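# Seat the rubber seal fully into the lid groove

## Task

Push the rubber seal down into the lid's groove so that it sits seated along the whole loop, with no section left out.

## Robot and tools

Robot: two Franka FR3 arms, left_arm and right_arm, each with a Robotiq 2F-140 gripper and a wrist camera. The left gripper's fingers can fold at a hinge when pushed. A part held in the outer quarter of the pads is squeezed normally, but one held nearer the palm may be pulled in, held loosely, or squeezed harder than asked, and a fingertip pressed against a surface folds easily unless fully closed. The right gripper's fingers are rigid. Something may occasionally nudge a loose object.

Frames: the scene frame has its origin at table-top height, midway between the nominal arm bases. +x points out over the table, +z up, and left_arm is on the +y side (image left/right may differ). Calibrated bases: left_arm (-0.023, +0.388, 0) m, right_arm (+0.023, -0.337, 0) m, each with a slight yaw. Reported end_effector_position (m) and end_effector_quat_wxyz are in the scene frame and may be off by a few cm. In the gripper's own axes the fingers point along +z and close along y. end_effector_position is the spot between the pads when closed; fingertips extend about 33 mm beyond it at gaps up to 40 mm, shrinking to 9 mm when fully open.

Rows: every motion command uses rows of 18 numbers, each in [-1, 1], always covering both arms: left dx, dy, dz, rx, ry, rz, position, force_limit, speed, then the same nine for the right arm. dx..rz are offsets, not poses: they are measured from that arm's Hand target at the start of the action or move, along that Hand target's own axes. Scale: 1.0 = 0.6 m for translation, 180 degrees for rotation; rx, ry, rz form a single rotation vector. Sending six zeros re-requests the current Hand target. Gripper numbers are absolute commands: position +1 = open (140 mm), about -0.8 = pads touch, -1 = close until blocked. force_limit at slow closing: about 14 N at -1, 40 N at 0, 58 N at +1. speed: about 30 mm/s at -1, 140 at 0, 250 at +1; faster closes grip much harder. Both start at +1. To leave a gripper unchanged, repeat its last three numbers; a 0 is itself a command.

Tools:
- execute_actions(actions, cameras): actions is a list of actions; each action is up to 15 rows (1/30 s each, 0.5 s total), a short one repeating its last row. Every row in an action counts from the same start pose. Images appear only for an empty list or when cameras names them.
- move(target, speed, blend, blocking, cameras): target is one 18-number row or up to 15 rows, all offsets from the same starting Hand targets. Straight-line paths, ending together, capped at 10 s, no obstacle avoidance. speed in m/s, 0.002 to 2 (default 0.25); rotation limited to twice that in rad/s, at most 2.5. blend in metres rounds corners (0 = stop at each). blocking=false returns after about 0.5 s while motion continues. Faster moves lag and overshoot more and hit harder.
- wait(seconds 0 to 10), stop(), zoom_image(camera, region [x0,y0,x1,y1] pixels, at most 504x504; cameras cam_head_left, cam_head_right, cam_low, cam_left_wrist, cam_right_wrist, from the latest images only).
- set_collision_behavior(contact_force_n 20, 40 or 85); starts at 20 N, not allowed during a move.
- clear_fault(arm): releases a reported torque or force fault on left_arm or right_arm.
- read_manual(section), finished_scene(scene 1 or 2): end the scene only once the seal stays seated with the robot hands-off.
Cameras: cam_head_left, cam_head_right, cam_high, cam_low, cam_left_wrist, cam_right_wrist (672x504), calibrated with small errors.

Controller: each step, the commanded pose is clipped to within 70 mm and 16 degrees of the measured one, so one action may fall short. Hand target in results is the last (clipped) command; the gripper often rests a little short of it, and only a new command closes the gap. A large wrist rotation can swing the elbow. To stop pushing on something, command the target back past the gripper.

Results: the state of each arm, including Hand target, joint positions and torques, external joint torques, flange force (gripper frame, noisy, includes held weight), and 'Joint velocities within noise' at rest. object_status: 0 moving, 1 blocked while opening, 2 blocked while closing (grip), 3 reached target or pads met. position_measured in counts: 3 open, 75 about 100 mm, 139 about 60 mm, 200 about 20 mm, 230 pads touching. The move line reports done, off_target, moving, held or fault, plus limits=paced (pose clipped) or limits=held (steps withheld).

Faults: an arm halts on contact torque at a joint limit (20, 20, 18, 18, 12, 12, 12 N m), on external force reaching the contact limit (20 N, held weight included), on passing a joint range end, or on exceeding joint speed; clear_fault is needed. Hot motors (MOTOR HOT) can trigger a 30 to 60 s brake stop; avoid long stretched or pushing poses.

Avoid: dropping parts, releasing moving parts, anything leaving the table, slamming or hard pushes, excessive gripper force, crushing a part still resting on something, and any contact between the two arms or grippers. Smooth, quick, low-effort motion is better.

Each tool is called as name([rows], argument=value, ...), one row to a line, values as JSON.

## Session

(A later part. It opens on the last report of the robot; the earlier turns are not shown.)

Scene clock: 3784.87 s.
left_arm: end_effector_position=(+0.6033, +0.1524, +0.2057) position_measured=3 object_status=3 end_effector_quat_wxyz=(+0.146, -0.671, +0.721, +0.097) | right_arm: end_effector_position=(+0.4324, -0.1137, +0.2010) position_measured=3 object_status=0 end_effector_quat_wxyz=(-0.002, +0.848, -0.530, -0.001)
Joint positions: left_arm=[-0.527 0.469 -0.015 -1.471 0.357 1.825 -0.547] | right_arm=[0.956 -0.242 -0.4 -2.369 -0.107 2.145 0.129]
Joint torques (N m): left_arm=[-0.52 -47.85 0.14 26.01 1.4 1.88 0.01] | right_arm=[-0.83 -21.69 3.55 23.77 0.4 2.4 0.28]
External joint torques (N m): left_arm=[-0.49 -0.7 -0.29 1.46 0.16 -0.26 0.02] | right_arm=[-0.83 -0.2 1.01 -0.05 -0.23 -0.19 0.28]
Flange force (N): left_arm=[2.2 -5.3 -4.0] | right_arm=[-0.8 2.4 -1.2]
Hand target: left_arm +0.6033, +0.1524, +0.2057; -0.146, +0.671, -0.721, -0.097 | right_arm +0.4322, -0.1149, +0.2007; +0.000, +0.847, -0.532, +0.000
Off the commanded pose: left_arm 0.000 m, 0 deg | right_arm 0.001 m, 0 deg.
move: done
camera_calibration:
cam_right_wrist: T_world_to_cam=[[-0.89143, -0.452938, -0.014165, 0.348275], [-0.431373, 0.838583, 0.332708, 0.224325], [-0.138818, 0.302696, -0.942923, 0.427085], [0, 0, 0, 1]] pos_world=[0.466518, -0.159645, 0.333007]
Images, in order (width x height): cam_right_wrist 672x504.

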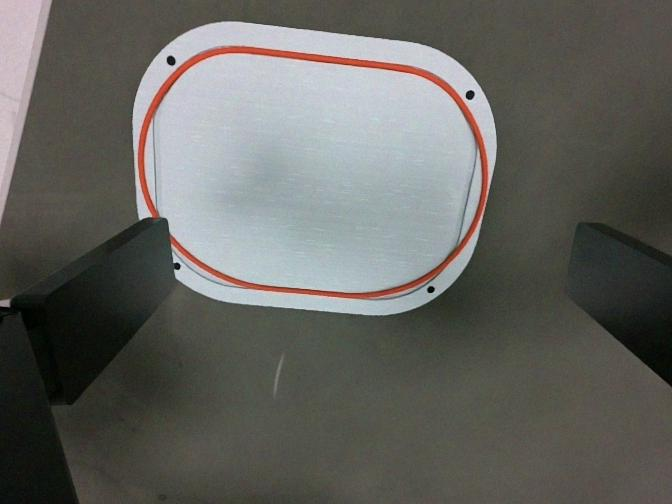

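zoom_image(camera="cam_right_wrist", region=[120, 10, 320, 170])

zoom_image(camera="cam_right_wrist", region=[310, 30, 510, 190])

zoom_image(camera="cam_right_wrist", region=[310, 160, 510, 320])

zoom_image(camera="cam_right_wrist", region=[120, 160, 320, 320])

Scaled by 2.520 from the camera's 672x504 image, which has a finer 960x720 frame.

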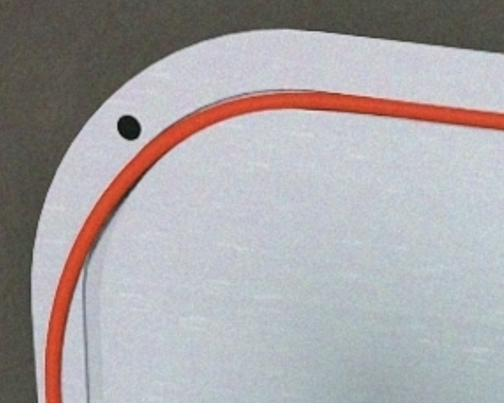

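Scaled by 2.520 from the camera's 672x504 image, which has a finer 960x720 frame.

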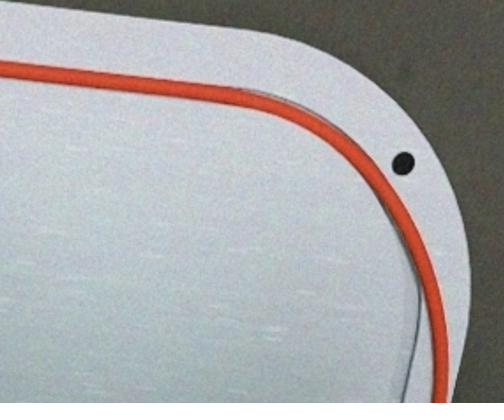

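Scaled by 2.520 from the camera's 672x504 image, which has a finer 960x720 frame.

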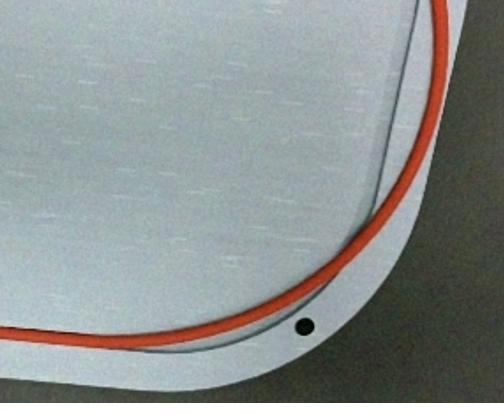

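Scaled by 2.520 from the camera's 672x504 image, which has a finer 960x720 frame.

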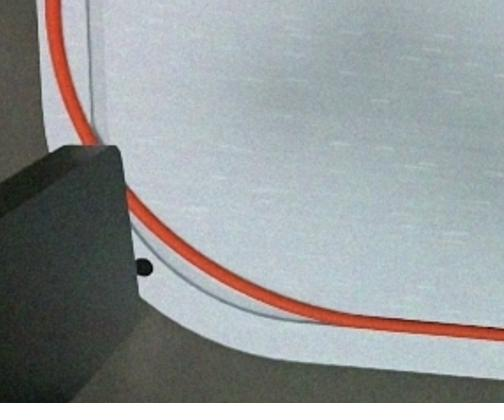

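move([
  [0,0,0,0,0,0,1,1,1, 0.1036,0.0797,0.12,0,0,0.0883,-1,-0.8,0.5],
  [0,0,0,0,0,0,1,1,1, 0.1036,0.0797,0.2312,0,0,0.0883,-1,-0.8,0.5],
], speed=[0.12,0.08], blend=[0.005,0], cameras=["cam_right_wrist"])

Scene clock: 3899.43 s.
left_arm: end_effector_position=(+0.6033, +0.1524, +0.2057) position_measured=3 object_status=3 end_effector_quat_wxyz=(+0.146, -0.671, +0.721, +0.097) | right_arm: end_effector_position=(+0.4160, -0.1920, +0.0625) position_measured=234 object_status=3 end_effector_quat_wxyz=(+0.000, +0.764, -0.645, +0.000)
Joint positions: left_arm=[-0.527 0.469 -0.015 -1.471 0.357 1.825 -0.547] | right_arm=[0.831 -0.111 -0.446 -2.657 -0.087 2.554 0.249]
Joint velocities: left_arm=[within noise] | right_arm=[0 -0.001 0.001 0 0.001 0.003 -0.005]
Joint torques (N m): left_arm=[-0.56 -47.88 0.15 25.99 1.4 1.89 0.04] | right_arm=[-0.21 -21.11 1.4 19.1 0.59 2.82 -0.32]
External joint torques (N m): left_arm=[-0.41 -0.98 -0.17 1.59 0.17 -0.24 0.06] | right_arm=[-0.25 0.35 0.24 -0.19 0.18 0.27 -0.32]
Flange force (N): left_arm=[1.8 -5.1 -4.3] | right_arm=[0.4 -1.1 2.5]
Hand target: left_arm +0.6033, +0.1524, +0.2057; -0.146, +0.671, -0.721, -0.097 | right_arm +0.4161, -0.1915, +0.0619; +0.000, +0.765, -0.644, +0.000
Off the commanded pose: left_arm 0.000 m, 0 deg | right_arm 0.001 m, 0 deg.
move: done
camera_calibration:
cam_right_wrist: T_world_to_cam=[[-0.982843, -0.184091, -0.0113957, 0.385827], [-0.177546, 0.927547, 0.328836, 0.240735], [-0.0499656, 0.325218, -0.944318, 0.285377], [0, 0, 0, 1]] pos_world=[0.436208, -0.245076, 0.194721]
Images, in order (width x height): cam_right_wrist 672x504.

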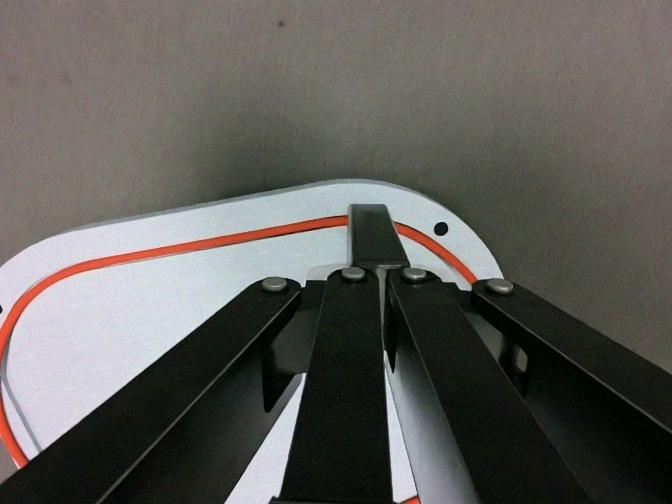

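zoom_image(camera="cam_right_wrist", region=[280, 160, 520, 300])

Scaled by 2.100 from the camera's 672x504 image, which has a finer 960x720 frame.

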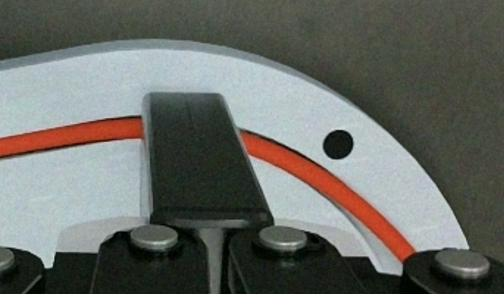

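move([
  [0,0,0,0,0,0,1,1,1, 0,0,0.0122,0,0,0,-1,-0.8,0.5],
  [0,0,0,0,0,0,1,1,1, 0,0,0.0165,0,0,0,-1,-0.8,0.5],
  [0,0,0,0,0,0,1,1,1, 0.0042,0.001,0.0208,0,0,0,-1,-0.8,0.5],
  [0,0,0,0,0,0,1,1,1, 0.0038,0.0045,0.0268,0,0,0,-1,-0.8,0.5],
], speed=[0.04,0.02,0.015,0.015], blend=0.0005, cameras=["cam_right_wrist"])

zoom_image(camera="cam_right_wrist", region=[280, 160, 520, 300])

Scene clock: 3913.80 s.
left_arm: end_effector_position=(+0.6033, +0.1524, +0.2057) position_measured=3 object_status=3 end_effector_quat_wxyz=(+0.146, -0.671, +0.721, +0.097) | right_arm: end_effector_position=(+0.4154, -0.1937, +0.0496) position_measured=234 object_status=3 end_effector_quat_wxyz=(-0.001, +0.764, -0.645, +0.000)
Joint positions: left_arm=[-0.527 0.469 -0.015 -1.471 0.357 1.825 -0.547] | right_arm=[0.835 -0.078 -0.452 -2.668 -0.063 2.599 0.227]
Joint velocities: left_arm=[within noise] | right_arm=[-0.001 -0.001 -0.002 -0.002 0.003 0.002 -0.006]
Joint torques (N m): left_arm=[-0.56 -47.85 0.14 25.98 1.4 1.88 0.02] | right_arm=[-0.05 -17.5 1.39 15.86 0.63 4 -0.14]
External joint torques (N m): left_arm=[-0.57 -0.92 -0.31 1.57 0.16 -0.23 0.03] | right_arm=[-0.15 4.54 0.49 -3.01 0.25 1.41 -0.14]
Flange force (N): left_arm=[2.1 -5.1 -4.3] | right_arm=[-1.0 -3.3 20.0]
Hand target: left_arm +0.6033, +0.1524, +0.2057; -0.146, +0.671, -0.721, -0.097 | right_arm +0.4138, -0.1942, +0.0458; +0.000, +0.765, -0.644, +0.000
Off the commanded pose: left_arm 0.000 m, 0 deg | right_arm 0.004 m, 0 deg.
move: off_target (right_arm)
camera_calibration:
cam_right_wrist: T_world_to_cam=[[-0.982868, -0.183849, -0.0130604, 0.384783], [-0.177745, 0.926716, 0.331067, 0.246271], [-0.0487629, 0.327716, -0.943517, 0.273678], [0, 0, 0, 1]] pos_world=[0.43531, -0.24717, 0.181713]
Images, in order (width x height): cam_right_wrist 672x504.

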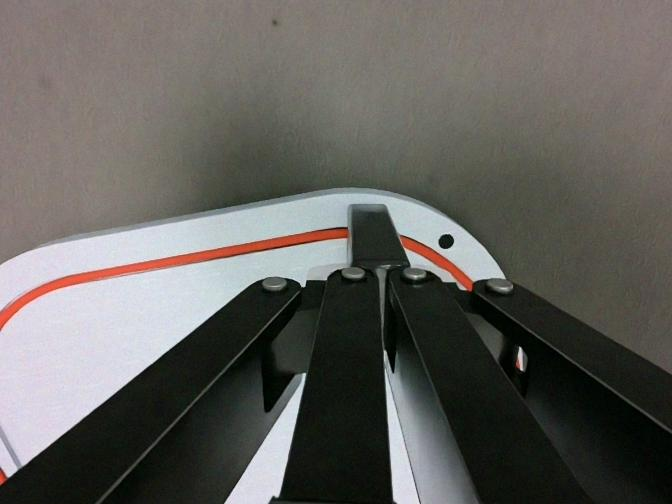

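Scaled by 2.100 from the camera's 672x504 image, which has a finer 960x720 frame.

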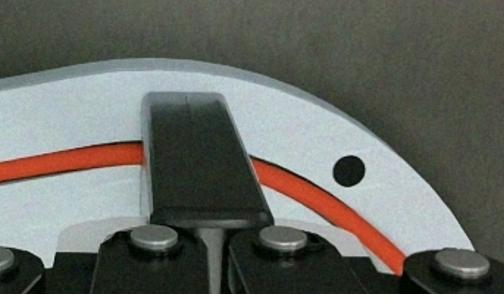

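move([
  [0,0,0,0,0,0,1,1,1, -0.0003,-0.0028,-0.0247,0,0,0,-1,-0.8,0.5],
  [0,0,0,0,0,0,1,1,1, -0.0090,0.0277,-0.0247,0,0,0.111,-1,-0.8,0.5],
], speed=[0.05,0.08], blend=0, cameras=["cam_right_wrist"])

zoom_image(camera="cam_right_wrist", region=[280, 160, 520, 300])

Scene clock: 3927.77 s.
left_arm: end_effector_position=(+0.6033, +0.1524, +0.2057) position_measured=3 object_status=3 end_effector_quat_wxyz=(+0.146, -0.671, +0.721, +0.097) | right_arm: end_effector_position=(+0.3962, -0.1914, +0.0605) position_measured=234 object_status=3 end_effector_quat_wxyz=(-0.001, -0.644, +0.765, +0.001)
Joint positions: left_arm=[-0.527 0.469 -0.015 -1.471 0.357 1.825 -0.547] | right_arm=[0.745 -0.153 -0.346 -2.714 -0.09 2.566 0.609]
Joint velocities: left_arm=[within noise] | right_arm=[0 0 0 -0.001 0.001 0 0.005]
Joint torques (N m): left_arm=[-0.52 -47.86 0.18 26.04 1.41 1.88 -0.03] | right_arm=[-0.95 -21.38 2.19 18.39 0 2.77 0.26]
External joint torques (N m): left_arm=[-0.35 -1.09 -0.12 1.7 0.19 -0.23 -0.01] | right_arm=[-0.92 -0.71 1.09 -0.73 -0.41 0.25 0.26]
Flange force (N): left_arm=[1.8 -5.3 -4.4] | right_arm=[2.5 5.9 -2.4]
Hand target: left_arm +0.6033, +0.1524, +0.2057; -0.146, +0.671, -0.721, -0.097 | right_arm +0.3965, -0.1918, +0.0607; +0.000, -0.642, +0.767, +0.000
Off the commanded pose: left_arm 0.000 m, 0 deg | right_arm 0.000 m, 0 deg.
move: done
camera_calibration:
cam_right_wrist: T_world_to_cam=[[-0.987876, 0.154992, -0.00890997, 0.433211], [0.143385, 0.932892, 0.330384, 0.111066], [0.0595188, 0.325101, -0.943804, 0.238872], [0, 0, 0, 1]] pos_world=[0.397816, -0.248414, 0.192614]
Images, in order (width x height): cam_right_wrist 672x504.

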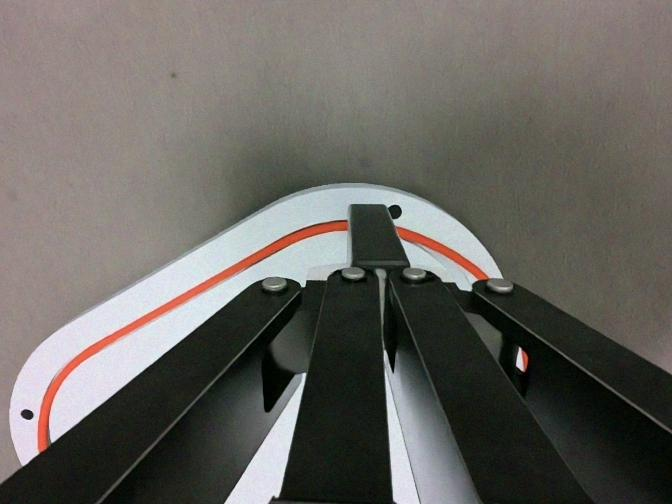

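Scaled by 2.100 from the camera's 672x504 image, which has a finer 960x720 frame.

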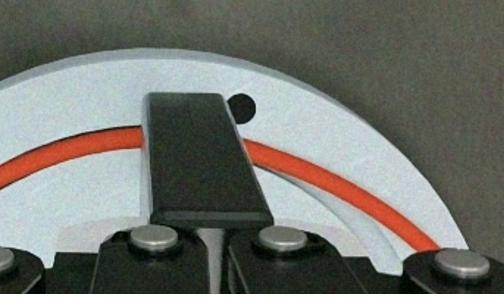

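move([
  [0,0,0,0,0,0,1,1,1, 0,0,0.0100,0,0,0,-1,-0.8,0.5],
  [0,0,0,0,0,0,1,1,1, 0,0,0.0145,0,0,0,-1,-0.8,0.5],
  [0,0,0,0,0,0,1,1,1, 0.0020,0.001,0.0187,0,0,0,-1,-0.8,0.5],
  [0,0,0,0,0,0,1,1,1, 0.0025,0.0045,0.0247,0,0,0,-1,-0.8,0.5],
], speed=[0.04,0.02,0.015,0.015], blend=0.0005, cameras=["cam_right_wrist"])

zoom_image(camera="cam_right_wrist", region=[280, 160, 520, 300])

Scene clock: 3940.23 s.
left_arm: end_effector_position=(+0.6033, +0.1524, +0.2057) position_measured=3 object_status=3 end_effector_quat_wxyz=(+0.146, -0.671, +0.721, +0.097) | right_arm: end_effector_position=(+0.3953, -0.1924, +0.0496) position_measured=234 object_status=3 end_effector_quat_wxyz=(+0.001, -0.641, +0.768, +0.000)
Joint positions: left_arm=[-0.527 0.469 -0.015 -1.471 0.357 1.825 -0.547] | right_arm=[0.746 -0.126 -0.348 -2.726 -0.083 2.608 0.609]
Joint torques (N m): left_arm=[-0.53 -47.81 0.14 26.01 1.41 1.9 0.01] | right_arm=[-0.14 -16.3 1.24 15.95 0.59 3.81 -0.22]
External joint torques (N m): left_arm=[-0.85 -0.71 -0.55 1.5 0.15 -0.22 0.03] | right_arm=[-0.11 4.76 0.35 -2.65 0.2 1.28 -0.22]
Flange force (N): left_arm=[2.7 -5.3 -4.2] | right_arm=[-2.9 -4.3 20.3]
Hand target: left_arm +0.6033, +0.1524, +0.2057; -0.146, +0.671, -0.721, -0.097 | right_arm +0.3936, -0.1927, +0.0458; +0.000, -0.642, +0.767, +0.000
Off the commanded pose: left_arm 0.000 m, 0 deg | right_arm 0.004 m, 0 deg.
move: off_target (right_arm)
camera_calibration:
cam_right_wrist: T_world_to_cam=[[-0.986746, 0.161737, -0.0131502, 0.433384], [0.148337, 0.931905, 0.330981, 0.113559], [0.0657865, 0.324644, -0.943546, 0.22638], [0, 0, 0, 1]] pos_world=[0.395902, -0.249413, 0.181713]
Images, in order (width x height): cam_right_wrist 672x504.

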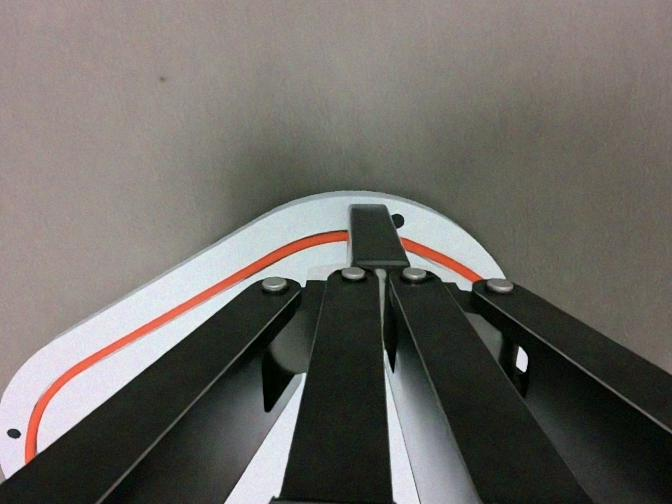

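Scaled by 2.100 from the camera's 672x504 image, which has a finer 960x720 frame.

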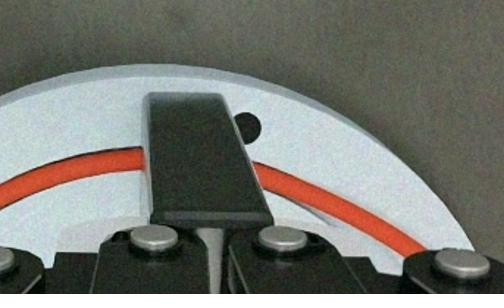

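move([
  [0,0,0,0,0,0,1,1,1, -0.0010,-0.0027,-0.0247,0,0,0,-1,-0.8,0.5],
  [0,0,0,0,0,0,1,1,1, -0.0027,0.0302,-0.0247,0,0,0.067,-1,-0.8,0.5],
], speed=[0.05,0.08], blend=0, cameras=["cam_right_wrist"])

zoom_image(camera="cam_right_wrist", region=[280, 160, 520, 300])

Scene clock: 3957.73 s.
left_arm: end_effector_position=(+0.6033, +0.1524, +0.2057) position_measured=3 object_status=3 end_effector_quat_wxyz=(+0.146, -0.671, +0.721, +0.097) | right_arm: end_effector_position=(+0.3762, -0.1880, +0.0606) position_measured=234 object_status=3 end_effector_quat_wxyz=(-0.001, -0.561, +0.828, +0.000)
Joint positions: left_arm=[-0.527 0.469 -0.015 -1.471 0.357 1.825 -0.547] | right_arm=[0.683 -0.2 -0.257 -2.768 -0.094 2.572 0.846]
Joint velocities: left_arm=[within noise] | right_arm=[-0.001 0.002 0 0.001 -0.001 0 0.005]
Joint torques (N m): left_arm=[-0.51 -47.85 0.17 25.99 1.4 1.88 0.01] | right_arm=[-0.94 -20.16 2.06 18.26 0.29 2.61 0.25]
External joint torques (N m): left_arm=[-0.38 -0.78 -0.17 1.52 0.17 -0.24 0.03] | right_arm=[-0.93 -0.62 1.08 -0.84 -0.12 0.1 0.25]
Flange force (N): left_arm=[2.0 -5.4 -4.1] | right_arm=[3.3 4.7 -2.0]
Hand target: left_arm +0.6033, +0.1524, +0.2057; -0.146, +0.671, -0.721, -0.097 | right_arm +0.3760, -0.1880, +0.0607; +0.000, -0.558, +0.830, +0.000
Off the commanded pose: left_arm 0.000 m, 0 deg | right_arm 0.000 m, 0 deg.
move: done
camera_calibration:
cam_right_wrist: T_world_to_cam=[[-0.93505, 0.354342, -0.0110762, 0.430535], [0.331258, 0.884414, 0.328756, 0.0309718], [0.126288, 0.303735, -0.94435, 0.209916], [0, 0, 0, 1]] pos_world=[0.365803, -0.243707, 0.192821]
Images, in order (width x height): cam_right_wrist 672x504.

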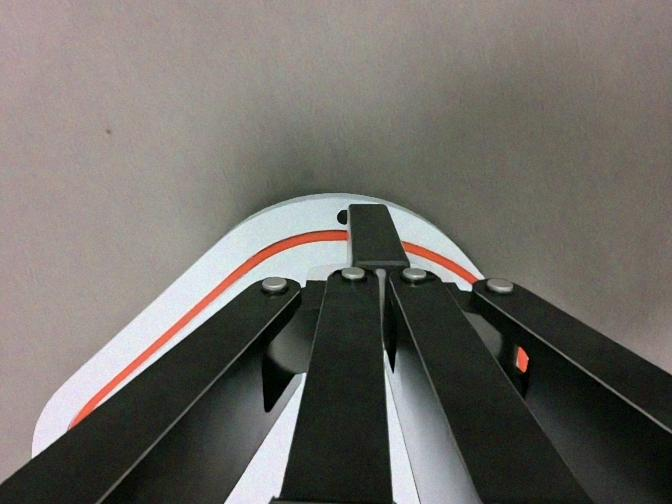

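Scaled by 2.100 from the camera's 672x504 image, which has a finer 960x720 frame.

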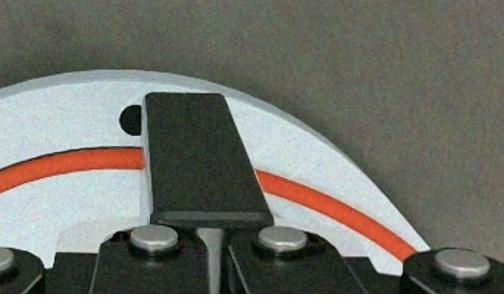

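move([
  [0,0,0,0,0,0,1,1,1, -0.0040,0,0.0100,0,0,0,-1,-0.8,0.5],
  [0,0,0,0,0,0,1,1,1, -0.0040,0,0.0145,0,0,0,-1,-0.8,0.5],
  [0,0,0,0,0,0,1,1,1, -0.0075,0.001,0.0187,0,0,0,-1,-0.8,0.5],
  [0,0,0,0,0,0,1,1,1, -0.0058,0.0045,0.0247,0,0,0,-1,-0.8,0.5],
], speed=[0.04,0.02,0.015,0.015], blend=0.0005, cameras=["cam_right_wrist"])

zoom_image(camera="cam_right_wrist", region=[280, 160, 520, 300])

Scene clock: 3969.40 s.
left_arm: end_effector_position=(+0.6033, +0.1524, +0.2057) position_measured=3 object_status=3 end_effector_quat_wxyz=(+0.146, -0.671, +0.721, +0.097) | right_arm: end_effector_position=(+0.3778, -0.1842, +0.0498) position_measured=234 object_status=3 end_effector_quat_wxyz=(+0.002, -0.559, +0.829, +0.000)
Joint positions: left_arm=[-0.527 0.469 -0.015 -1.471 0.357 1.825 -0.547] | right_arm=[0.691 -0.162 -0.256 -2.77 -0.08 2.617 0.848]
Joint velocities: left_arm=[within noise] | right_arm=[0 -0.001 0 0 0 0.005 0]
Joint torques (N m): left_arm=[-0.56 -47.83 0.14 26.01 1.41 1.88 0.07] | right_arm=[0.56 -16.21 2.44 16.07 0.71 3.28 0.28]
External joint torques (N m): left_arm=[-0.57 -0.76 -0.31 1.53 0.18 -0.25 0.08] | right_arm=[0.6 3.97 1.67 -2.37 0.32 0.78 0.28]
Flange force (N): left_arm=[2.2 -5.5 -4.2] | right_arm=[-5.7 0.3 15.9]
Hand target: left_arm +0.6033, +0.1524, +0.2057; -0.146, +0.671, -0.721, -0.097 | right_arm +0.3748, -0.1837, +0.0459; +0.000, -0.558, +0.830, +0.000
Off the commanded pose: left_arm 0.000 m, 0 deg | right_arm 0.005 m, 0 deg.
move: off_target (right_arm)
camera_calibration:
cam_right_wrist: T_world_to_cam=[[-0.933306, 0.358767, -0.015045, 0.431001], [0.333634, 0.881892, 0.333099, 0.0290796], [0.132773, 0.305864, -0.942772, 0.196239], [0, 0, 0, 1]] pos_world=[0.366499, -0.240296, 0.181806]
Images, in order (width x height): cam_right_wrist 672x504.

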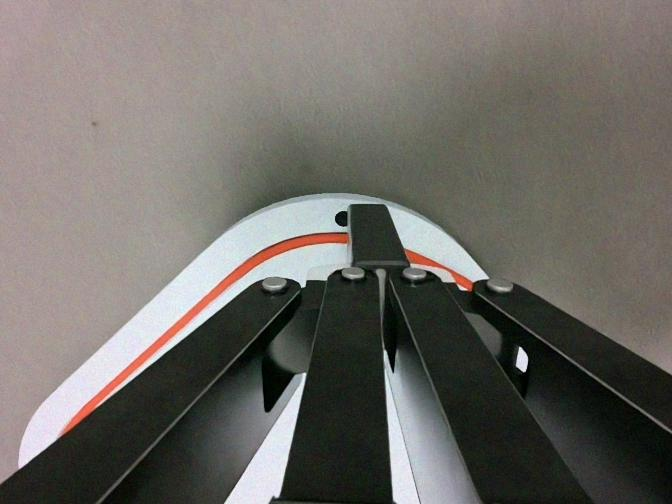

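Scaled by 2.100 from the camera's 672x504 image, which has a finer 960x720 frame.

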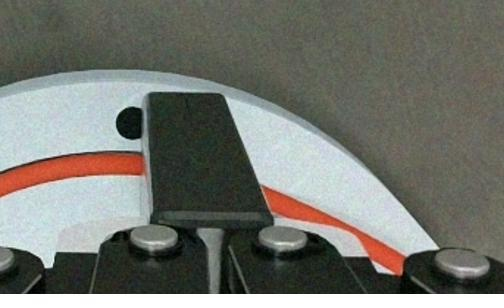

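move([
  [0,0,0,0,0,0,1,1,1, -0.0011,-0.0050,-0.03,0,0,0,-1,-0.8,0.5],
  [0,0,0,0,0,0,1,1,1, -0.0011,-0.0050,-0.09,0,0,0,-1,-0.8,0.5],
  [0,0,0,0,0,0,1,1,1, -0.0435,0.0804,-0.0652,0,0,-0.7344,-1,-0.8,0.5],
], speed=[0.04,0.1,0.25], blend=[0.002,0.003,0], cameras=["cam_right_wrist"])

Scene clock: 3990.00 s.
left_arm: end_effector_position=(+0.6033, +0.1524, +0.2057) position_measured=3 object_status=3 end_effector_quat_wxyz=(+0.146, -0.671, +0.721, +0.097) | right_arm: end_effector_position=(+0.3395, -0.1412, +0.0846) position_measured=234 object_status=3 end_effector_quat_wxyz=(-0.001, +0.985, +0.170, -0.001)
Joint positions: left_arm=[-0.527 0.469 -0.015 -1.471 0.357 1.825 -0.547] | right_arm=[1.535 -0.511 -1.025 -2.754 -0.634 2.363 -0.9]
Joint velocities: left_arm=[within noise] | right_arm=[0.001 0 0.001 -0.002 0.001 0 -0.005]
Joint torques (N m): left_arm=[-0.56 -47.83 0.14 26.03 1.4 1.88 0.03] | right_arm=[-0.23 -4.57 9.47 18.39 0.16 2.48 -0.14]
External joint torques (N m): left_arm=[-0.53 -0.74 -0.28 1.53 0.16 -0.25 0.05] | right_arm=[-0.2 -0.32 0.31 0.19 -0.41 -0.17 -0.14]
Flange force (N): left_arm=[2.2 -5.5 -4.2] | right_arm=[-2.5 1.6 -2.9]
Hand target: left_arm +0.6033, +0.1524, +0.2057; -0.146, +0.671, -0.721, -0.097 | right_arm +0.3400, -0.1414, +0.0850; +0.000, +0.985, +0.174, +0.000
Off the commanded pose: left_arm 0.000 m, 0 deg | right_arm 0.001 m, 1 deg.
move: done
camera_calibration:
cam_right_wrist: T_world_to_cam=[[0.350073, -0.936614, -0.014231, -0.23842], [-0.882497, -0.334864, 0.330251, 0.233608], [-0.314083, -0.103053, -0.943786, 0.314964], [0, 0, 0, 1]] pos_world=[0.388547, -0.112623, 0.216716]
Images, in order (width x height): cam_right_wrist 672x504.

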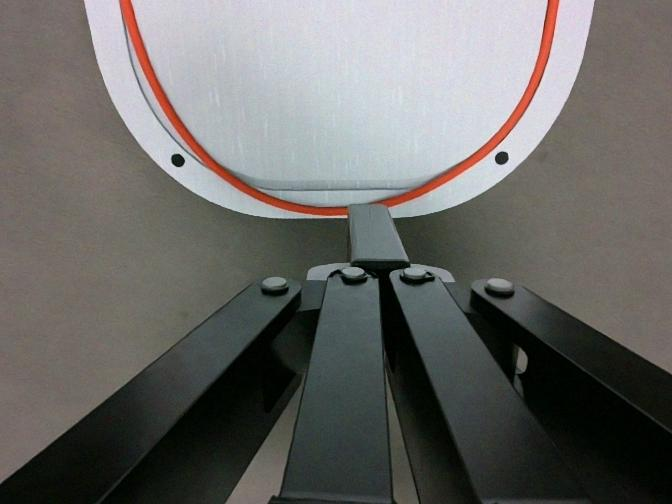

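zoom_image(camera="cam_right_wrist", region=[360, 80, 580, 230])

zoom_image(camera="cam_right_wrist", region=[110, 60, 370, 230])

Scaled by 2.291 from the camera's 672x504 image, which has a finer 960x720 frame.

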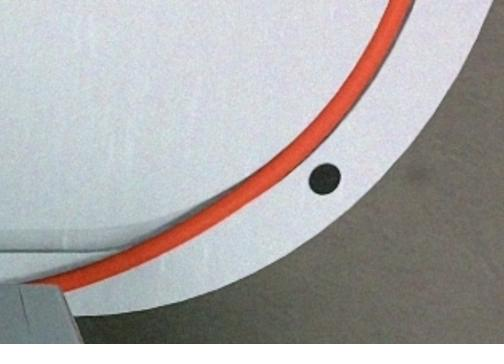

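Scaled by 1.938 from the camera's 672x504 image, which has a finer 960x720 frame.

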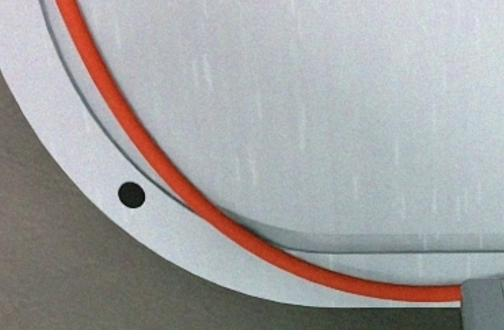

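move([
  [0,0,0,0,0,0,1,1,1, 0.0258,0.0640,0,0,0,0,-1,-0.8,0.5],
  [0,0,0,0,0,0,1,1,1, 0.0258,0.0640,0.0400,0,0,0,-1,-0.8,0.5],
], speed=[0.1,0.06], blend=0, cameras=["cam_right_wrist"])

zoom_image(camera="cam_right_wrist", region=[260, 130, 480, 280])

Scene clock: 4023.00 s.
left_arm: end_effector_position=(+0.6033, +0.1524, +0.2057) position_measured=3 object_status=3 end_effector_quat_wxyz=(+0.146, -0.671, +0.721, +0.097) | right_arm: end_effector_position=(+0.3670, -0.1724, +0.0612) position_measured=234 object_status=3 end_effector_quat_wxyz=(-0.001, +0.985, +0.170, -0.002)
Joint positions: left_arm=[-0.527 0.469 -0.015 -1.471 0.357 1.825 -0.547] | right_arm=[1.577 -0.454 -1.193 -2.734 -0.674 2.435 -0.986]
Joint velocities: left_arm=[within noise] | right_arm=[0.001 0.001 -0.002 0.001 0.002 0.003 -0.002]
Joint torques (N m): left_arm=[-0.51 -47.85 0.13 25.98 1.4 1.88 0.02] | right_arm=[-0.57 -1.68 8.92 16.77 0.07 2.86 -0.18]
External joint torques (N m): left_arm=[-0.46 -1.08 -0.27 1.65 0.16 -0.23 0.03] | right_arm=[-0.59 0.75 -0.34 -0.38 -0.46 0.19 -0.18]
Flange force (N): left_arm=[1.8 -5.0 -4.4] | right_arm=[-1.0 1.6 3.1]
Hand target: left_arm +0.6033, +0.1524, +0.2057; -0.146, +0.671, -0.721, -0.097 | right_arm +0.3677, -0.1722, +0.0610; +0.000, +0.985, +0.174, +0.000
Off the commanded pose: left_arm 0.000 m, 0 deg | right_arm 0.001 m, 0 deg.
move: done
camera_calibration:
cam_right_wrist: T_world_to_cam=[[0.351025, -0.936257, -0.0143058, -0.277848], [-0.881551, -0.335588, 0.332036, 0.254676], [-0.315672, -0.103942, -0.943158, 0.298727], [0, 0, 0, 1]] pos_world=[0.416342, -0.143621, 0.19321]
Images, in order (width x height): cam_right_wrist 672x504.

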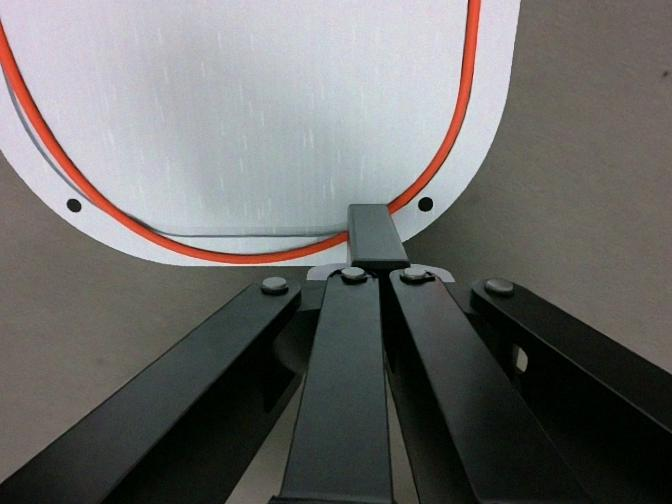

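Scaled by 2.291 from the camera's 672x504 image, which has a finer 960x720 frame.

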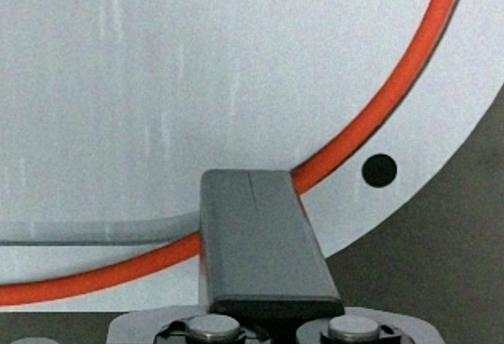

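move([
  [0,0,0,0,0,0,1,1,1, 0,0,0.0105,0,0,0,-1,-0.8,0.5],
  [0,0,0,0,0,0,1,1,1, 0,0,0.0150,0,0,0,-1,-0.8,0.5],
  [0,0,0,0,0,0,1,1,1, 0.001,0.001,0.0192,0,0,0,-1,-0.8,0.5],
  [0,0,0,0,0,0,1,1,1, -0.0010,0.001,0.0255,0,0,0,-1,-0.8,0.5],
], speed=[0.04,0.02,0.015,0.015], blend=0.0005, cameras=["cam_right_wrist"])

zoom_image(camera="cam_right_wrist", region=[260, 130, 480, 280])

Scene clock: 4040.87 s.
left_arm: end_effector_position=(+0.6033, +0.1524, +0.2057) position_measured=3 object_status=3 end_effector_quat_wxyz=(+0.146, -0.671, +0.721, +0.097) | right_arm: end_effector_position=(+0.3704, -0.1713, +0.0501) position_measured=234 object_status=3 end_effector_quat_wxyz=(-0.002, +0.985, +0.170, +0.001)
Joint positions: left_arm=[-0.527 0.469 -0.015 -1.471 0.357 1.825 -0.547] | right_arm=[1.628 -0.414 -1.254 -2.735 -0.674 2.488 -0.99]
Joint torques (N m): left_arm=[-0.52 -47.84 0.09 26.04 1.41 1.89 0.03] | right_arm=[-0.28 -0.84 8.79 15.28 0.21 3.03 0.03]
External joint torques (N m): left_arm=[-0.62 -0.72 -0.43 1.5 0.16 -0.24 0.05] | right_arm=[-0.37 1.16 -0.03 -1.47 -0.29 0.34 0.03]
External joint torques when the fault began: right_arm=[0.68 4.39 -2.75 -4.73 -0.65 1.25 -0.13]
Flange force (N): left_arm=[2.4 -5.4 -4.2] | right_arm=[-3.4 0.1 4.9]
Flange force when the fault began (N): right_arm=[11.3 -3.6 38.9]
Hand target: left_arm +0.6033, +0.1524, +0.2057; -0.146, +0.671, -0.721, -0.097 | right_arm +0.3704, -0.1713, +0.0501; -0.002, +0.985, +0.170, +0.001 (not the last commanded pose)
Tool commands: left_gripper/position=+1.0 left_gripper/force_limit=+1.0 left_gripper/speed=+1.0 right_gripper/position=-1.0 right_gripper/force_limit=-0.796078 right_gripper/speed=+0.498039
Off the commanded pose: left_arm 0.000 m, 0 deg | right_arm 0.006 m, 1 deg.
FORCE FAULT: contact force on the right arm reached its limit, and that arm stopped. The contact can be on any part of that arm, not only on its tool. That arm's remaining commands of this call were not run. That arm is still stopped at the end of this call. While its stop runs, that arm takes no new command, but execute_actions still moves its gripper.
CLEAR FAULT: the right arm stays stopped (Reflex) until you call clear_fault(arm="right_arm").
move: fault (right_arm)
camera_calibration:
cam_right_wrist: T_world_to_cam=[[0.351182, -0.93618, -0.0154408, -0.278197], [-0.88337, -0.336748, 0.325974, 0.262431], [-0.31037, -0.100836, -0.945253, 0.288149], [0, 0, 0, 1]] pos_world=[0.418954, -0.143013, 0.182533]
Images, in order (width x height): cam_right_wrist 672x504.

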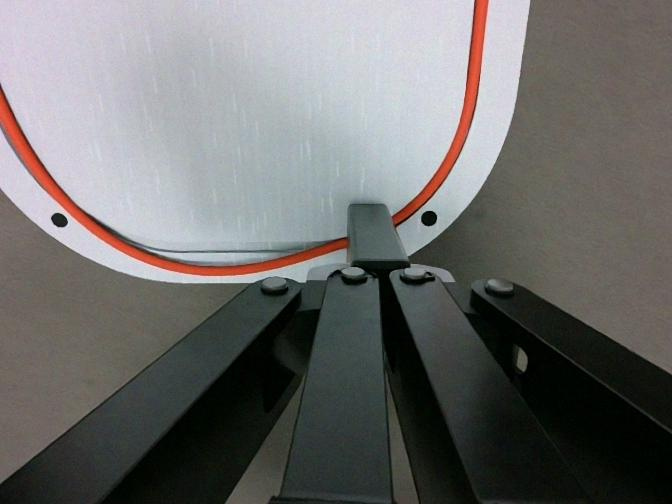

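Scaled by 2.291 from the camera's 672x504 image, which has a finer 960x720 frame.

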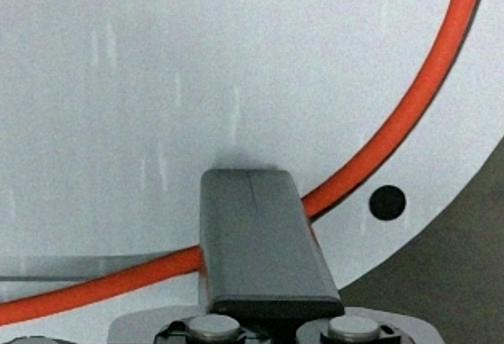

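clear_fault(arm="right_arm")

set_collision_behavior(contact_force_n=85)

Scene clock: 4047.30 s.
left_arm: end_effector_position=(+0.6033, +0.1524, +0.2057) position_measured=3 object_status=3 end_effector_quat_wxyz=(+0.146, -0.671, +0.721, +0.097) | right_arm: end_effector_position=(+0.3704, -0.1713, +0.0501) position_measured=234 object_status=3 end_effector_quat_wxyz=(-0.002, +0.985, +0.170, +0.001)
Joint positions: left_arm=[-0.527 0.469 -0.015 -1.471 0.357 1.825 -0.547] | right_arm=[1.628 -0.414 -1.254 -2.735 -0.674 2.488 -0.99]
Joint torques (N m): left_arm=[-0.53 -47.84 0.14 26.04 1.39 1.89 -0.01] | right_arm=[-0.22 -0.86 8.8 15.28 0.21 3.02 0.04]
External joint torques (N m): left_arm=[-0.66 -0.85 -0.41 1.6 0.15 -0.22 0] | right_arm=[-0.26 1.15 0.04 -1.37 -0.29 0.35 0.04]
Flange force (N): left_arm=[2.4 -5.3 -4.3] | right_arm=[-3.0 -0.2 4.9]
Hand target: left_arm +0.6033, +0.1524, +0.2057; -0.146, +0.671, -0.721, -0.097 | right_arm +0.3704, -0.1713, +0.0501; -0.002, +0.985, +0.170, +0.001 (not the last commanded pose)
Tool commands: left_gripper/position=+1.0 left_gripper/force_limit=+1.0 left_gripper/speed=+1.0 right_gripper/position=-1.0 right_gripper/force_limit=-0.796078 right_gripper/speed=+0.498039
Off the commanded pose: left_arm 0.000 m, 0 deg | right_arm 0.006 m, 1 deg.
FORCE FAULT, CONTINUED: the right arm's stop, for the force fault that an earlier result reported, is over. The call counts as one of the actions that you can send in this scene. That arm's target is now where it stood when the stop ended, not its last command. That arm accepts commands again.
CLEAR FAULT: your call cleared the right arm's force fault. If the contact force or a joint's load stays at its limit, that arm stops again.

Set on each arm: contact force limit 85 N; load limits (N m) waist: 85, shoulder: 85, upper arm roll: 85, elbow: 85, forearm roll: 11, wrist pitch: 11, wrist roll: 11.

move([
  [0,0,0,0,0,0,1,1,1, 0,0,-0.018,0,0,0,-1,-0.8,0.5],
], speed=[0.04], cameras=["cam_right_wrist"])

zoom_image(camera="cam_right_wrist", region=[260, 130, 480, 280])

Scene clock: 4054.60 s.
left_arm: end_effector_position=(+0.6033, +0.1524, +0.2057) position_measured=3 object_status=3 end_effector_quat_wxyz=(+0.146, -0.671, +0.721, +0.097) | right_arm: end_effector_position=(+0.3704, -0.1708, +0.0606) position_measured=234 object_status=3 end_effector_quat_wxyz=(-0.002, +0.985, +0.172, +0.002)
Joint positions: left_arm=[-0.527 0.469 -0.015 -1.471 0.357 1.825 -0.547] | right_arm=[1.586 -0.446 -1.202 -2.731 -0.674 2.448 -0.99]
Joint velocities: left_arm=[within noise] | right_arm=[0 0.001 -0.001 0.001 0 -0.005 0.001]
Joint torques (N m): left_arm=[-0.5 -47.9 0.11 26 1.42 1.87 -0.01] | right_arm=[-1.05 -2.62 10.18 16.93 0.4 2.5 0.16]
External joint torques (N m): left_arm=[-0.47 -0.46 -0.31 1.3 0.17 -0.28 0] | right_arm=[-1.05 -0.16 1.04 -0.14 -0.13 -0.18 0.16]
Flange force (N): left_arm=[2.3 -5.3 -3.7] | right_arm=[-9.8 2.0 -8.9]
Hand target: left_arm +0.6033, +0.1524, +0.2057; -0.146, +0.671, -0.721, -0.097 | right_arm +0.3704, -0.1714, +0.0609; -0.002, +0.985, +0.170, +0.001
Off the commanded pose: left_arm 0.000 m, 0 deg | right_arm 0.001 m, 0 deg.
move: done
camera_calibration:
cam_right_wrist: T_world_to_cam=[[0.354306, -0.935001, -0.0154935, -0.278484], [-0.882614, -0.339837, 0.324812, 0.258381], [-0.308965, -0.101408, -0.945652, 0.297548], [0, 0, 0, 1]] pos_world=[0.418652, -0.142401, 0.193137]
Images, in order (width x height): cam_right_wrist 672x504.

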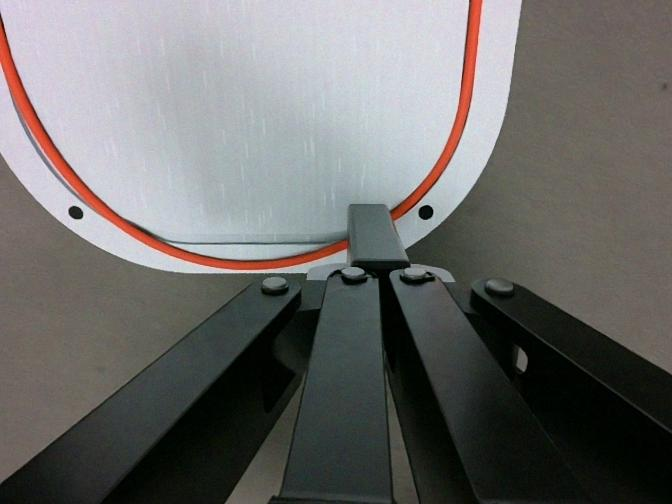

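Scaled by 2.291 from the camera's 672x504 image, which has a finer 960x720 frame.

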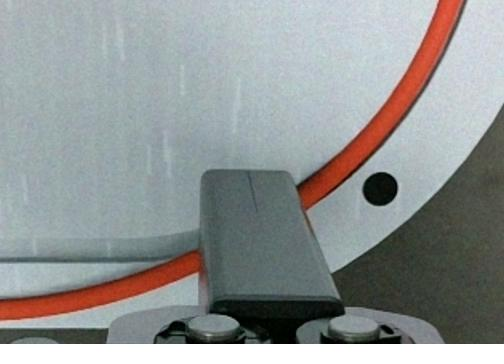

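move([
  [0,0,0,0,0,0,1,1,1, 0.02,0,-0.0985,0,0,0,-1,-0.8,0.5],
  [0,0,0,0,0,0,1,1,1, 0.1437,-0.0575,-0.0985,0,0,0.4644,-1,-0.8,0.5],
], speed=[0.08,0.25], blend=[0.005,0])

move([
  [0,0,0,0,0,0,1,1,1, 0,0,0,0,0,-0.4644,-1,-0.8,0.5],
], speed=[0.25])

Scene clock: 4079.97 s.
left_arm: end_effector_position=(+0.6033, +0.1524, +0.2057) position_measured=3 object_status=3 end_effector_quat_wxyz=(+0.146, -0.671, +0.721, +0.097) | right_arm: end_effector_position=(+0.4395, -0.1095, +0.1210) position_measured=234 object_status=3 end_effector_quat_wxyz=(-0.003, +0.849, -0.528, -0.002)
Joint positions: left_arm=[-0.527 0.469 -0.015 -1.471 0.357 1.825 -0.547] | right_arm=[1.32 -0.111 -0.78 -2.441 -0.103 2.362 0.116]
Joint velocities: left_arm=[within noise] | right_arm=[0.001 0.001 -0.001 0 0 0 0.005]
Joint torques (N m): left_arm=[-0.5 -47.86 0.17 26 1.41 1.89 0.03] | right_arm=[-0.96 -18.84 3.25 21.44 0.12 2.82 0.3]
External joint torques (N m): left_arm=[-0.57 -0.82 -0.32 1.55 0.17 -0.22 0.04] | right_arm=[-0.97 -0.2 1.08 -0.4 -0.41 0.25 0.3]
Flange force (N): left_arm=[2.2 -5.3 -4.2] | right_arm=[-0.6 6.2 -1.9]
Hand target: left_arm +0.6033, +0.1524, +0.2057; -0.146, +0.671, -0.721, -0.097 | right_arm +0.4399, -0.1102, +0.1205; -0.003, +0.848, -0.530, +0.000
Off the commanded pose: left_arm 0.000 m, 0 deg | right_arm 0.001 m, 0 deg.
move: done

Scene clock: 4084.33 s.
left_arm: end_effector_position=(+0.6033, +0.1524, +0.2057) position_measured=3 object_status=3 end_effector_quat_wxyz=(+0.146, -0.671, +0.721, +0.097) | right_arm: end_effector_position=(+0.4397, -0.1102, +0.1200) position_measured=234 object_status=3 end_effector_quat_wxyz=(-0.003, +0.986, +0.166, +0.002)
Joint positions: left_arm=[-0.527 0.469 -0.015 -1.471 0.357 1.825 -0.547] | right_arm=[1.729 -0.207 -1.189 -2.438 -0.265 2.347 -1.212]
Joint velocities: left_arm=[within noise] | right_arm=[0 -0.001 0.001 0 -0.002 0 -0.007]
Joint torques (N m): left_arm=[-0.48 -47.85 0.15 26 1.42 1.89 0.03] | right_arm=[-0.19 -7.72 5.68 21.82 0.27 2.5 -0.15]
External joint torques (N m): left_arm=[-0.45 -0.76 -0.26 1.48 0.18 -0.24 0.05] | right_arm=[-0.31 -0.37 0.17 0.23 -0.34 -0.2 -0.15]
Flange force (N): left_arm=[2.0 -5.3 -4.0] | right_arm=[0.0 0.0 0.0]
Hand target: left_arm +0.6033, +0.1524, +0.2057; -0.146, +0.671, -0.721, -0.097 | right_arm +0.4399, -0.1102, +0.1205; -0.002, +0.985, +0.170, +0.001
Off the commanded pose: left_arm 0.000 m, 0 deg | right_arm 0.001 m, 0 deg.
move: done

move([
  [0,0,0,0,0,0,1,1,1, -0.1742,-0.007,0.0425,0,0,0,-1,-0.8,0.5],
  [0,0,0,0,0,0,1,1,1, -0.1742,-0.007,0.0425,0,0,0.731,-1,-0.8,0.5],
], speed=[0.15,0.3], blend=[0.01,0])

Scene clock: 4109.97 s.
left_arm: end_effector_position=(+0.6033, +0.1524, +0.2057) position_measured=3 object_status=3 end_effector_quat_wxyz=(+0.146, -0.671, +0.721, +0.097) | right_arm: end_effector_position=(+0.3404, -0.1412, +0.0953) position_measured=234 object_status=3 end_effector_quat_wxyz=(+0.003, -0.563, +0.826, +0.000)
Joint positions: left_arm=[-0.527 0.469 -0.015 -1.471 0.357 1.825 -0.547] | right_arm=[0.544 -0.327 0.056 -2.784 0.03 2.462 0.906]
Joint velocities: left_arm=[within noise] | right_arm=[0 0 0 -0.001 0.001 0 0.006]
Joint torques (N m): left_arm=[-0.54 -47.88 0.17 26.04 1.41 1.89 0.01] | right_arm=[-0.95 -16.56 0.42 20.56 0.64 2.58 0.21]
External joint torques (N m): left_arm=[-0.59 -0.91 -0.31 1.6 0.17 -0.23 0.03] | right_arm=[-0.96 0.45 1.1 -0.26 0.16 0.06 0.21]
Flange force (N): left_arm=[2.2 -5.3 -4.3] | right_arm=[-1.4 0.3 1.7]
Hand target: left_arm +0.6033, +0.1524, +0.2057; -0.146, +0.671, -0.721, -0.097 | right_arm +0.3401, -0.1412, +0.0946; +0.002, -0.559, +0.829, +0.001
Off the commanded pose: left_arm 0.000 m, 0 deg | right_arm 0.001 m, 1 deg.
move: done

move([
  [0,0,0,0,0,0,1,1,1, -0.1011,-0.1389,-0.1757,0,0,0,-1,-0.8,0.5],
  [0,0,0,0,0,0,1,1,1, -0.1011,-0.1389,-0.1757,0,0,-0.733,-1,-0.8,0.5],
], speed=[0.15,0.3], blend=[0.003,0])

Scene clock: 4124.53 s.
left_arm: end_effector_position=(+0.6033, +0.1524, +0.2057) position_measured=3 object_status=3 end_effector_quat_wxyz=(+0.146, -0.671, +0.721, +0.097) | right_arm: end_effector_position=(+0.4401, -0.1169, +0.1997) position_measured=234 object_status=3 end_effector_quat_wxyz=(-0.002, +0.985, +0.170, +0.002)
Joint positions: left_arm=[-0.527 0.469 -0.015 -1.471 0.357 1.825 -0.547] | right_arm=[1.096 -0.243 -0.547 -2.356 -0.148 2.147 -1.313]
Joint velocities: left_arm=[within noise] | right_arm=[0.001 0 -0.002 0 0.001 0 -0.008]
Joint torques (N m): left_arm=[-0.52 -47.85 0.13 25.97 1.41 1.88 0.05] | right_arm=[-0.25 -20.23 3.79 24.2 0.6 2.5 -0.22]
External joint torques (N m): left_arm=[-0.62 -0.76 -0.39 1.46 0.17 -0.24 0.06] | right_arm=[-0.23 -0.42 0.31 0.39 -0.13 -0.19 -0.22]
Flange force (N): left_arm=[2.2 -5.1 -4.1] | right_arm=[-0.5 0.4 -1.8]
Hand target: left_arm +0.6033, +0.1524, +0.2057; -0.146, +0.671, -0.721, -0.097 | right_arm +0.4398, -0.1166, +0.2004; -0.002, +0.985, +0.173, +0.001
Off the commanded pose: left_arm 0.000 m, 0 deg | right_arm 0.001 m, 0 deg.
move: done

move([
  [0,0,0,0,0,0,1,1,1, -0.1399,0.0464,0.18,0,0,0,-1,-0.8,0.5],
  [0,0,0,0,0,0,1,1,1, -0.1399,0.0464,0.2307,0,0,0,-1,-0.8,0.5],
], speed=[0.15,0.08], blend=[0.003,0], cameras=["cam_right_wrist"])

zoom_image(camera="cam_right_wrist", region=[260, 130, 480, 280])

Scene clock: 4133.13 s.
left_arm: end_effector_position=(+0.6033, +0.1524, +0.2057) position_measured=3 object_status=3 end_effector_quat_wxyz=(+0.146, -0.671, +0.721, +0.097) | right_arm: end_effector_position=(+0.3707, -0.1714, +0.0620) position_measured=234 object_status=3 end_effector_quat_wxyz=(-0.001, +0.985, +0.172, +0.001)
Joint positions: left_arm=[-0.527 0.469 -0.015 -1.471 0.357 1.825 -0.547] | right_arm=[1.042 -0.231 -0.596 -2.762 -0.233 2.561 -1.305]
Joint velocities: left_arm=[within noise] | right_arm=[0.002 0 -0.002 0 0.001 0.005 -0.004]
Joint torques (N m): left_arm=[-0.54 -47.85 0.13 26.03 1.42 1.87 0.01] | right_arm=[-0.11 -15.73 2.98 18.71 0.6 2.93 -0.15]
External joint torques (N m): left_arm=[-0.36 -0.72 -0.18 1.51 0.19 -0.26 0.02] | right_arm=[-0.12 0.5 0.2 -0.3 0.12 0.26 -0.15]
Flange force (N): left_arm=[2.1 -5.6 -4.1] | right_arm=[1.0 -0.2 2.9]
Hand target: left_arm +0.6033, +0.1524, +0.2057; -0.146, +0.671, -0.721, -0.097 | right_arm +0.3707, -0.1708, +0.0615; -0.002, +0.985, +0.173, +0.001
Off the commanded pose: left_arm 0.000 m, 0 deg | right_arm 0.001 m, 0 deg.
move: done
camera_calibration:
cam_right_wrist: T_world_to_cam=[[0.354037, -0.935129, -0.0138654, -0.27915], [-0.882302, -0.33888, 0.326655, 0.257977], [-0.310163, -0.103414, -0.945042, 0.298896], [0, 0, 0, 1]] pos_world=[0.419149, -0.142707, 0.19433]
Images, in order (width x height): cam_right_wrist 672x504.

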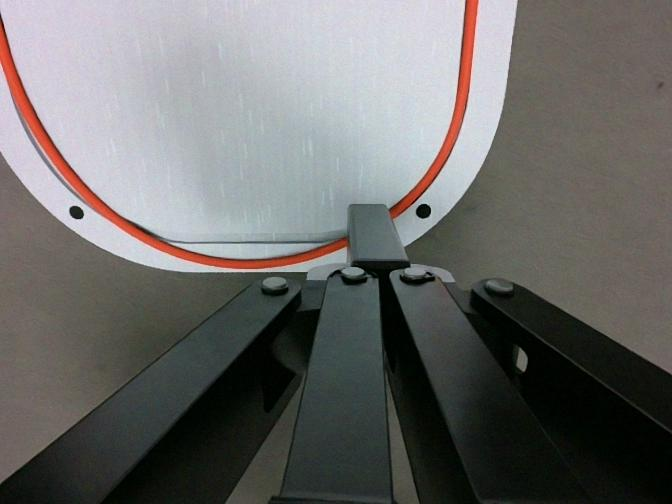

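Scaled by 2.291 from the camera's 672x504 image, which has a finer 960x720 frame.

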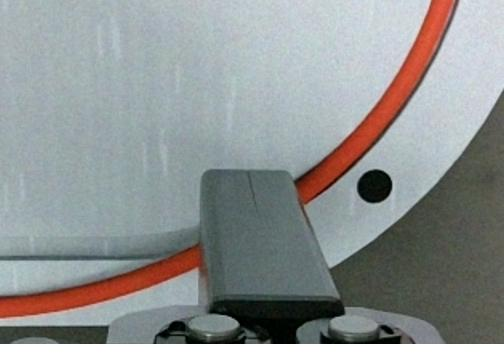

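move([
  [0,0,0,0,0,0,1,1,1, 0,0,0.0115,0,0,0,-1,-0.8,0.5],
  [0,0,0,0,0,0,1,1,1, 0,0,0.0158,0,0,0,-1,-0.8,0.5],
  [0,0,0,0,0,0,1,1,1, 0.0025,0.001,0.0200,0,0,0,-1,-0.8,0.5],
  [0,0,0,0,0,0,1,1,1, 0.0015,0.001,0.0262,0,0,0,-1,-0.8,0.5],
], speed=[0.04,0.02,0.015,0.015], blend=0.0005, cameras=["cam_right_wrist"])

zoom_image(camera="cam_right_wrist", region=[260, 130, 480, 280])

Scene clock: 4143.07 s.
left_arm: end_effector_position=(+0.6033, +0.1524, +0.2057) position_measured=3 object_status=3 end_effector_quat_wxyz=(+0.146, -0.671, +0.721, +0.097) | right_arm: end_effector_position=(+0.3728, -0.1707, +0.0496) position_measured=234 object_status=3 end_effector_quat_wxyz=(-0.003, +0.985, +0.171, +0.002)
Joint positions: left_arm=[-0.527 0.469 -0.015 -1.471 0.357 1.825 -0.547] | right_arm=[1.068 -0.185 -0.623 -2.764 -0.202 2.609 -1.328]
Joint velocities: left_arm=[within noise] | right_arm=[0 0 -0.002 0 -0.001 -0.001 -0.005]
Joint torques (N m): left_arm=[-0.55 -47.83 0.13 26.02 1.41 1.87 0] | right_arm=[0.34 -11.05 2.56 15.57 0.59 4.31 -0.18]
External joint torques (N m): left_arm=[-0.59 -0.78 -0.34 1.55 0.18 -0.25 0.02] | right_arm=[0.34 5.67 0.24 -2.75 0.15 1.66 -0.18]
Flange force (N): left_arm=[2.3 -5.4 -4.3] | right_arm=[10.5 -2.6 28.2]
Hand target: left_arm +0.6033, +0.1524, +0.2057; -0.146, +0.671, -0.721, -0.097 | right_arm +0.3718, -0.1710, +0.0458; -0.002, +0.985, +0.173, +0.001
Off the commanded pose: left_arm 0.000 m, 0 deg | right_arm 0.004 m, 0 deg.
move: off_target (right_arm)
camera_calibration:
cam_right_wrist: T_world_to_cam=[[0.351804, -0.935911, -0.0174236, -0.278529], [-0.883166, -0.338031, 0.325197, 0.264722], [-0.310245, -0.0990178, -0.945486, 0.288715], [0, 0, 0, 1]] pos_world=[0.421353, -0.142606, 0.182036]
Images, in order (width x height): cam_right_wrist 672x504.

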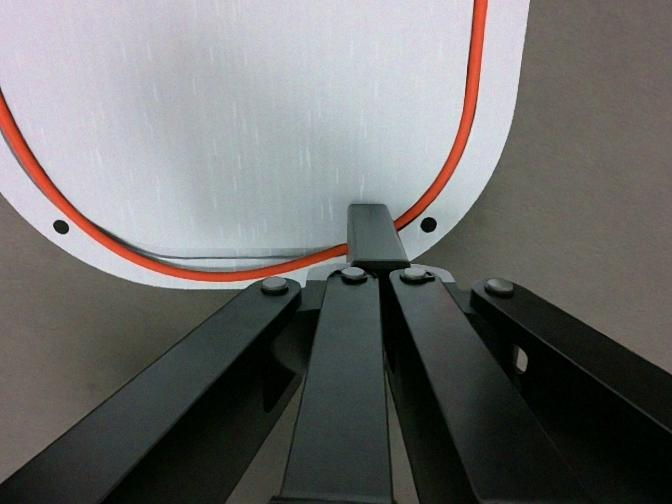

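Scaled by 2.291 from the camera's 672x504 image, which has a finer 960x720 frame.

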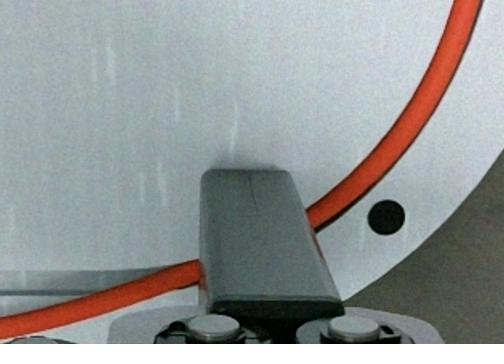

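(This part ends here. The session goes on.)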